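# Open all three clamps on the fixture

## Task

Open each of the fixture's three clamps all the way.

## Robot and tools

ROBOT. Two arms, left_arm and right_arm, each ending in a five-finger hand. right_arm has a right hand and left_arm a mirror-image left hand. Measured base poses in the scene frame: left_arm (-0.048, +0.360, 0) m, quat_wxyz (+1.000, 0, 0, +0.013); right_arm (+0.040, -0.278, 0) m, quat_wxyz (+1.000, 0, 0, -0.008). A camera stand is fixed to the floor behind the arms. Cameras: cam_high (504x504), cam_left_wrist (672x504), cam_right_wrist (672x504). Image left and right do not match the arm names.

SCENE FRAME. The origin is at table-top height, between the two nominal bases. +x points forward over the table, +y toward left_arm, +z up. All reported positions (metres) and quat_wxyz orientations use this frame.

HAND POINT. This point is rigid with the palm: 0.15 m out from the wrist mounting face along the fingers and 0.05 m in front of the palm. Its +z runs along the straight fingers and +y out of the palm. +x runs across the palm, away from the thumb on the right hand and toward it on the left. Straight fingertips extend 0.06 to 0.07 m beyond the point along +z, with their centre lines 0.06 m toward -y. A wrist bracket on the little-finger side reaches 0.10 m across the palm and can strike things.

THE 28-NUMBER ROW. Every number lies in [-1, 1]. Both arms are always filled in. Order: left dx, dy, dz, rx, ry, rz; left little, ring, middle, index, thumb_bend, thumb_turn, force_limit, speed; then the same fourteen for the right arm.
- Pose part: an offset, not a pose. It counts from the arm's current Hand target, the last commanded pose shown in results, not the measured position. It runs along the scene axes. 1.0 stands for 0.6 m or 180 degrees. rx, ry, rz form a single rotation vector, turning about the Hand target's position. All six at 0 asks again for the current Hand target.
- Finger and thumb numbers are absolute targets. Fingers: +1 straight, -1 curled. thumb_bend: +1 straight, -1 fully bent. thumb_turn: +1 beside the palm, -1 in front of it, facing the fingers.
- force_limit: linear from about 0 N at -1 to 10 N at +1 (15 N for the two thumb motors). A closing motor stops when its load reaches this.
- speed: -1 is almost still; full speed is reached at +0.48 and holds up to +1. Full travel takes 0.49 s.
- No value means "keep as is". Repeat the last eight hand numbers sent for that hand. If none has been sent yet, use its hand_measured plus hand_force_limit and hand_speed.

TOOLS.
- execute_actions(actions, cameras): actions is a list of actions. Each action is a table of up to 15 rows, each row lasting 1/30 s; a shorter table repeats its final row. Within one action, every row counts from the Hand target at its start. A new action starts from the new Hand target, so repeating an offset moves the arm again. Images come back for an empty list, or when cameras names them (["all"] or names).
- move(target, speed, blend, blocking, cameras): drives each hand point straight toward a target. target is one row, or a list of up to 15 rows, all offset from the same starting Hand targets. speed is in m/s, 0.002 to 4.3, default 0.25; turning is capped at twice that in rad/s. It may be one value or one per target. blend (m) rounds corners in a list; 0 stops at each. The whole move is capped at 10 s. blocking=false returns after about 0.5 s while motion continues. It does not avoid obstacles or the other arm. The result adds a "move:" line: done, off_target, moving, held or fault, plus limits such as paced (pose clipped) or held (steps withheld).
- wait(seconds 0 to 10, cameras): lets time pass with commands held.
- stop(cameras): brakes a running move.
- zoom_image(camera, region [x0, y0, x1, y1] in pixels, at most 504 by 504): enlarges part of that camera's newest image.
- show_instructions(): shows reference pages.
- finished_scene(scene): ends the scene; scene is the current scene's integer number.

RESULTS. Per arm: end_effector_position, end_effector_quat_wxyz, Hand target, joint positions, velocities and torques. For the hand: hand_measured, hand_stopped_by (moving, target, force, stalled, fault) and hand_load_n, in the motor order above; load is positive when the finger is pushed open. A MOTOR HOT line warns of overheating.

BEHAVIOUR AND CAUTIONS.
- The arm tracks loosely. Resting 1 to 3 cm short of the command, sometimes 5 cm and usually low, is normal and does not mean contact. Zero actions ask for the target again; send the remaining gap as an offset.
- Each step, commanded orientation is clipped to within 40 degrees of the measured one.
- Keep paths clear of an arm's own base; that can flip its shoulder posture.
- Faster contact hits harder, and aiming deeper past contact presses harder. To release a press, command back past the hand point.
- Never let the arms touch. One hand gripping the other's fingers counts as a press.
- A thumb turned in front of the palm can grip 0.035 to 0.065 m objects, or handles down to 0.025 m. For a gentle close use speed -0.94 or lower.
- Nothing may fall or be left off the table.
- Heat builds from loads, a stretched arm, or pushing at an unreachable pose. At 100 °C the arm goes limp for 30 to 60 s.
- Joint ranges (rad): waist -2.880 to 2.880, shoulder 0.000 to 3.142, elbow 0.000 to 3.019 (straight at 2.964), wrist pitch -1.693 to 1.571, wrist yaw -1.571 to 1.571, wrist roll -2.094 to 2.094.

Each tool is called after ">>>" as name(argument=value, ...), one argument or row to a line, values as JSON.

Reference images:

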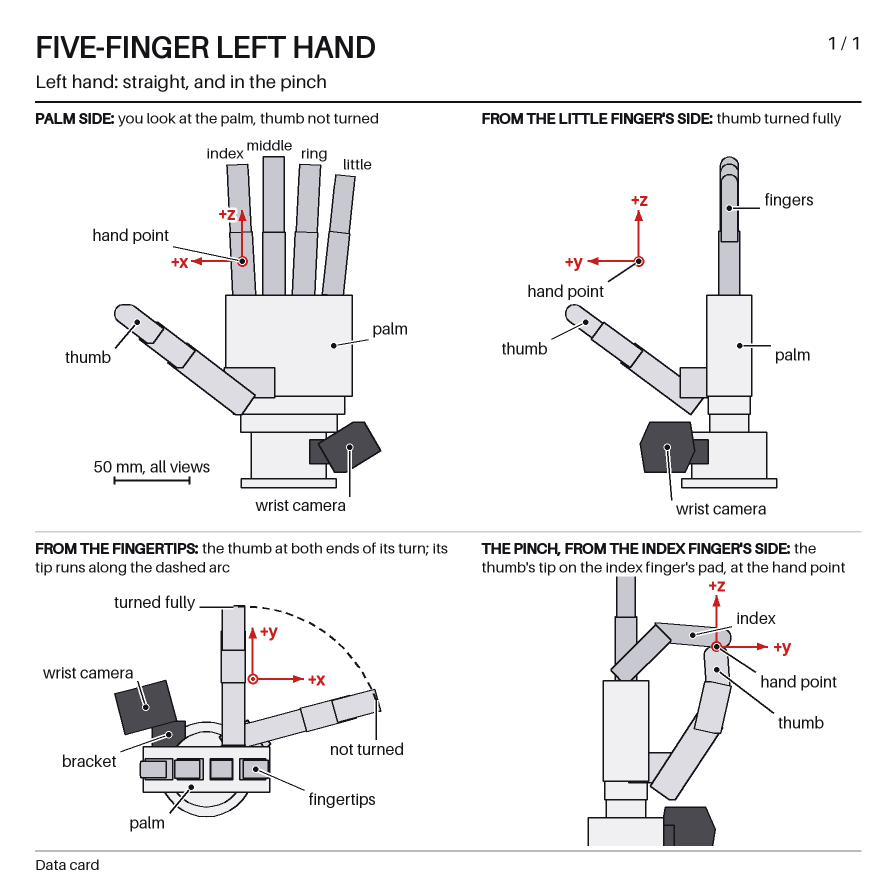

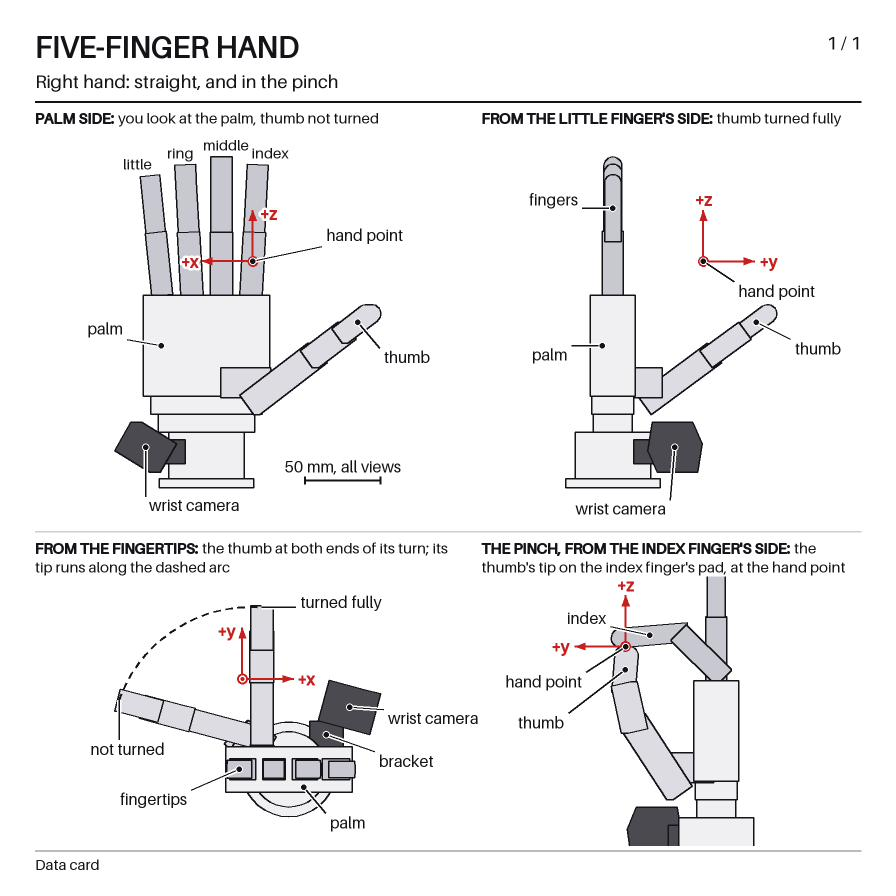

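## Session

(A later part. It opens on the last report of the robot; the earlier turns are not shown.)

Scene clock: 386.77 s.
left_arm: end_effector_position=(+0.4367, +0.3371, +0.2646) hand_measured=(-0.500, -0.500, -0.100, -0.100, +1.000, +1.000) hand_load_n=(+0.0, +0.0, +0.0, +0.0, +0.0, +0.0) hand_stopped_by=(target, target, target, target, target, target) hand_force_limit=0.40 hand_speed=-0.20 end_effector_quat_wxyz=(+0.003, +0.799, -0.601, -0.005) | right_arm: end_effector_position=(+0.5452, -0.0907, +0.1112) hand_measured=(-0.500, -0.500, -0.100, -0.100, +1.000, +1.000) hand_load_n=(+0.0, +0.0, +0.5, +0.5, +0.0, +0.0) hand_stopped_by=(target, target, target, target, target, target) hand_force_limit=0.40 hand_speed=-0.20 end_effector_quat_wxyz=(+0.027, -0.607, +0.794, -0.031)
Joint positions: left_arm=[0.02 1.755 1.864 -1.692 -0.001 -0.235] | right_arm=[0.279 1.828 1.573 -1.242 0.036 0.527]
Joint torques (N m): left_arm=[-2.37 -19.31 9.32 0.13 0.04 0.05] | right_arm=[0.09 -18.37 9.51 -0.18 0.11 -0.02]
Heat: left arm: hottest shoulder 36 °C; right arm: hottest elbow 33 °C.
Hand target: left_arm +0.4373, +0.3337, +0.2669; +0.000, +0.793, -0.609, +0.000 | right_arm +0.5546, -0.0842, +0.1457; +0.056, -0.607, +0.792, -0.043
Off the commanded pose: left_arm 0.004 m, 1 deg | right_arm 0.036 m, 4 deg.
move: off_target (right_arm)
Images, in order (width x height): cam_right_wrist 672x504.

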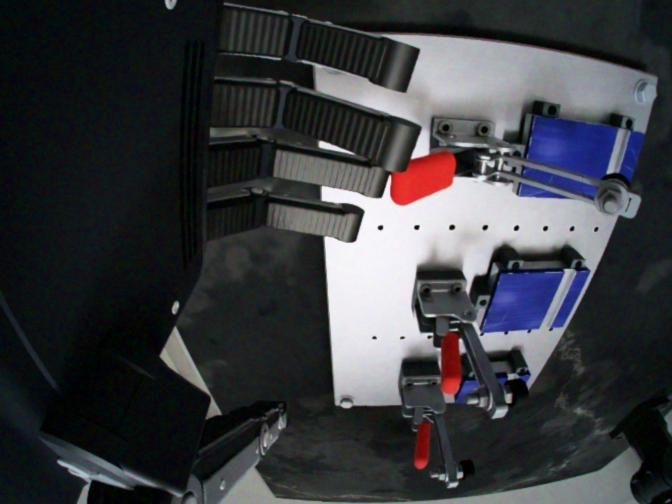

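>>> move(
  target=[
    [0,0,0,0,0,0,-0.5,-0.5,-0.1,-0.1,1,1,0.4,-0.2,0.017,-0.01,-0.068,0,0.045,0,-0.5,-0.5,-0.1,-0.1,1,1,0.4,-0.2],
    [0,0,0,0,0,0,-0.5,-0.5,-0.1,-0.1,1,1,0.4,-0.2,-0.016,-0.01,-0.08,0,0.045,0,-0.5,-0.5,-0.1,-0.1,1,1,0.4,-0.2],
    [0,0,0,0,0,0,-0.5,-0.5,-0.1,-0.1,1,1,0.4,-0.2,-0.083,-0.01,-0.06,0,0.045,0,-0.5,-0.5,-0.1,-0.1,1,1,0.4,-0.2],
    [0,0,0,0,0,0,-0.5,-0.5,-0.1,-0.1,1,1,0.4,-0.2,-0.133,-0.01,-0.045,0,0.045,0,-0.5,-0.5,-0.1,-0.1,1,1,0.4,-0.2],
  ],
  speed=[0.12,0.08,0.08,0.08],
  blend=[0.005,0.005,0.01,0],
  cameras=["cam_right_wrist","cam_high"],
)

Scene clock: 403.63 s.
left_arm: end_effector_position=(+0.4367, +0.3371, +0.2646) hand_measured=(-0.500, -0.500, -0.100, -0.100, +1.000, +1.000) hand_load_n=(+0.0, +0.0, +0.0, +0.0, +0.0, +0.0) hand_stopped_by=(target, target, target, target, target, target) hand_force_limit=0.40 hand_speed=-0.20 end_effector_quat_wxyz=(+0.003, +0.799, -0.601, -0.005) | right_arm: end_effector_position=(+0.5020, -0.0907, +0.0957) hand_measured=(-0.500, -0.500, -0.098, -0.100, +1.000, +1.000) hand_load_n=(+0.0, +0.0, +8.5, +0.5, +0.0, +0.0) hand_stopped_by=(target, target, target, target, target, target) hand_force_limit=0.40 hand_speed=-0.20 end_effector_quat_wxyz=(+0.008, -0.593, +0.805, -0.004)
Joint positions: left_arm=[0.02 1.755 1.864 -1.692 -0.001 -0.235] | right_arm=[0.285 1.769 1.44 -1.222 0.002 0.571]
Joint torques (N m): left_arm=[-2.37 -19.25 9.39 0.14 0.06 0.07] | right_arm=[0.79 -18.9 4.85 -1.85 -0.03 -0.28]
Heat: left arm: hottest shoulder 35 °C; right arm: hottest elbow 35 °C.
Hand target: left_arm +0.4373, +0.3337, +0.2669; +0.000, +0.793, -0.609, +0.000 | right_arm +0.4748, -0.0902, +0.1188; +0.000, -0.608, +0.794, +0.000
Off the commanded pose: left_arm 0.004 m, 1 deg | right_arm 0.036 m, 2 deg.
move: off_target (right_arm)
Images, in order (width x height): cam_high 504x504, cam_right_wrist 672x504.

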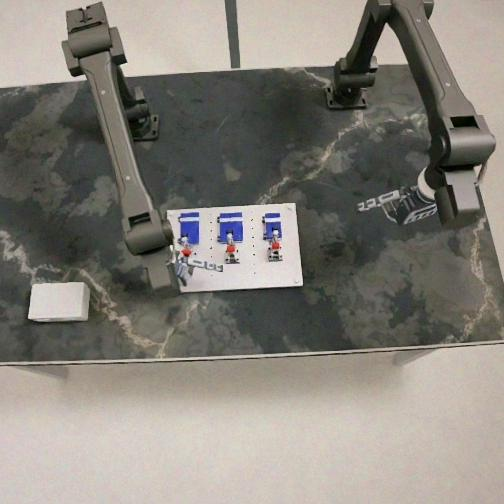

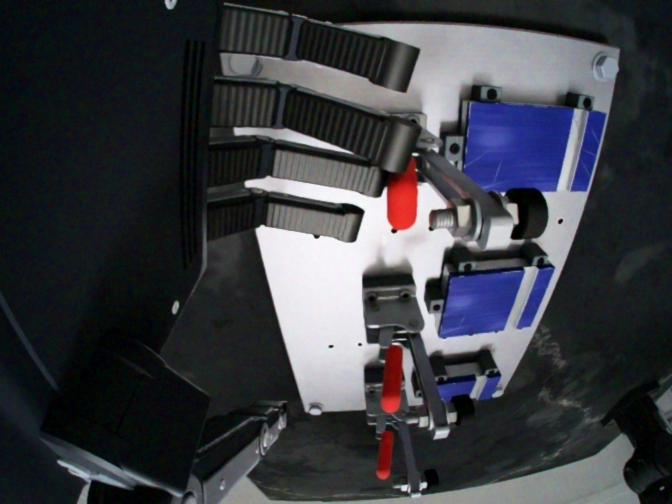

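>>> move(
  target=[
    [0,0,0,0,0,0,-0.5,-0.5,-0.1,-0.1,1,1,0.4,-0.2,0.12,0,0.0,0,0,0,-0.5,-0.5,-0.1,-0.1,1,1,0.4,-0.2],
    [0,0,0,0,0,0,-0.5,-0.5,-0.1,-0.1,1,1,0.4,-0.2,0.12,-0.2,0.2,0,0,0,-0.5,-0.5,-0.1,-0.1,1,1,0.4,-0.2],
    [0,0,0,0,0,0,-0.5,-0.5,-0.1,-0.1,1,1,0.4,-0.2,-0.1,-0.35,0.25,0,0,0,-0.5,-0.5,-0.1,-0.1,1,1,0.4,-0.2],
  ],
  speed=[0.12,0.2,0.25],
  blend=[0.01,0.03,0],
  cameras=["cam_high","cam_left_wrist"],
)

>>> zoom_image(
  camera="cam_high",
  region=[160, 195, 305, 295],
)

>>> zoom_image(
  camera="cam_left_wrist",
  region=[250, 240, 430, 405],
)

Scene clock: 418.33 s.
left_arm: end_effector_position=(+0.4367, +0.3371, +0.2646) hand_measured=(-0.500, -0.500, -0.100, -0.100, +1.000, +1.000) hand_load_n=(+0.0, +0.0, +0.0, +0.0, +0.0, +0.0) hand_stopped_by=(target, target, target, target, target, target) hand_force_limit=0.40 hand_speed=-0.20 end_effector_quat_wxyz=(+0.003, +0.799, -0.601, -0.005) | right_arm: end_effector_position=(+0.4206, -0.2997, +0.2666) hand_measured=(-0.500, -0.500, -0.100, -0.100, +1.000, +1.000) hand_load_n=(+0.0, +0.0, +0.0, +0.0, +0.0, +0.0) hand_stopped_by=(target, target, target, target, target, target) hand_force_limit=0.40 hand_speed=-0.20 end_effector_quat_wxyz=(+0.001, -0.605, +0.796, -0.002)
Joint positions: left_arm=[0.02 1.755 1.864 -1.692 -0.001 -0.235] | right_arm=[-0.138 1.476 1.531 -1.622 0.002 0.118]
Joint torques (N m): left_arm=[-2.43 -19.43 9.32 0.16 0.06 0.07] | right_arm=[-0.62 -10.99 6.45 -0.05 -0.01 -0.16]
Heat: left arm: hottest shoulder 35 °C; right arm: hottest elbow 34 °C.
Hand target: left_arm +0.4373, +0.3337, +0.2669; +0.000, +0.793, -0.609, +0.000 | right_arm +0.4147, -0.3002, +0.2687; -0.001, -0.608, +0.794, +0.000
Off the commanded pose: left_arm 0.004 m, 1 deg | right_arm 0.006 m, 1 deg.
move: done
Images, in order (width x height): cam_high 504x504, cam_left_wrist 672x504.

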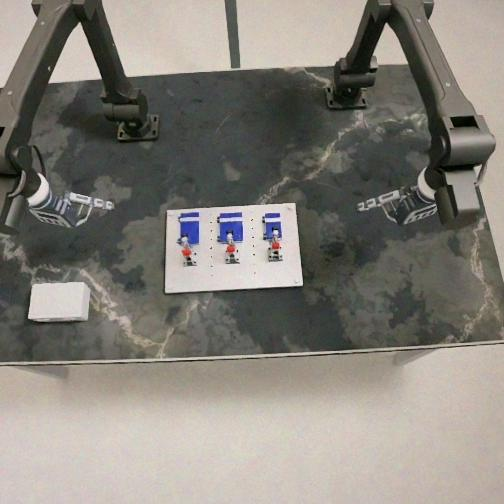

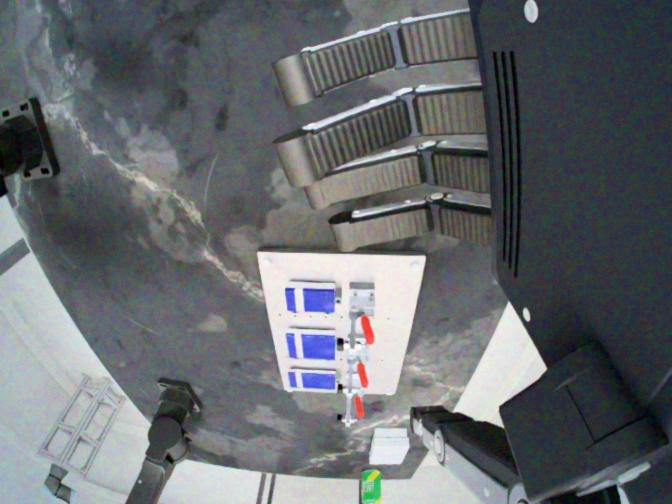

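Scaled by 3.476 from the camera's 504x504 image, which has a finer 720x720 frame.

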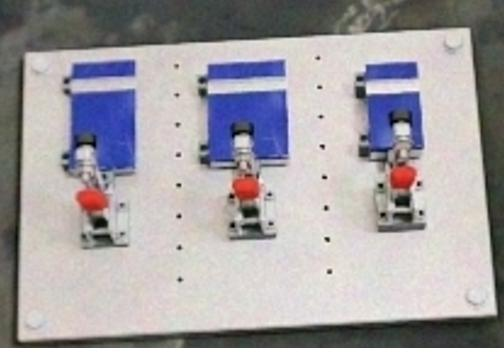

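Scaled by 2.800 from the camera's 672x504 image, which has a finer 960x720 frame.

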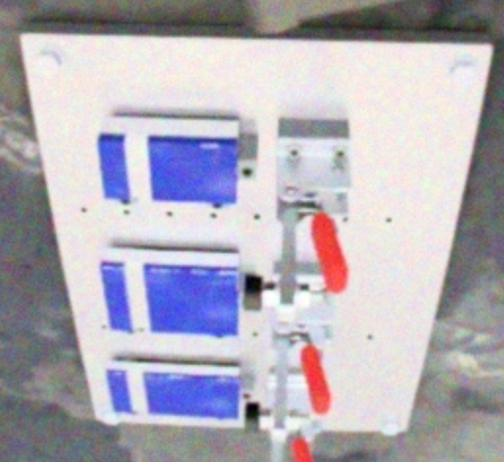

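>>> finished_scene(
  scene=2,
)

The scene is finished: the task was done.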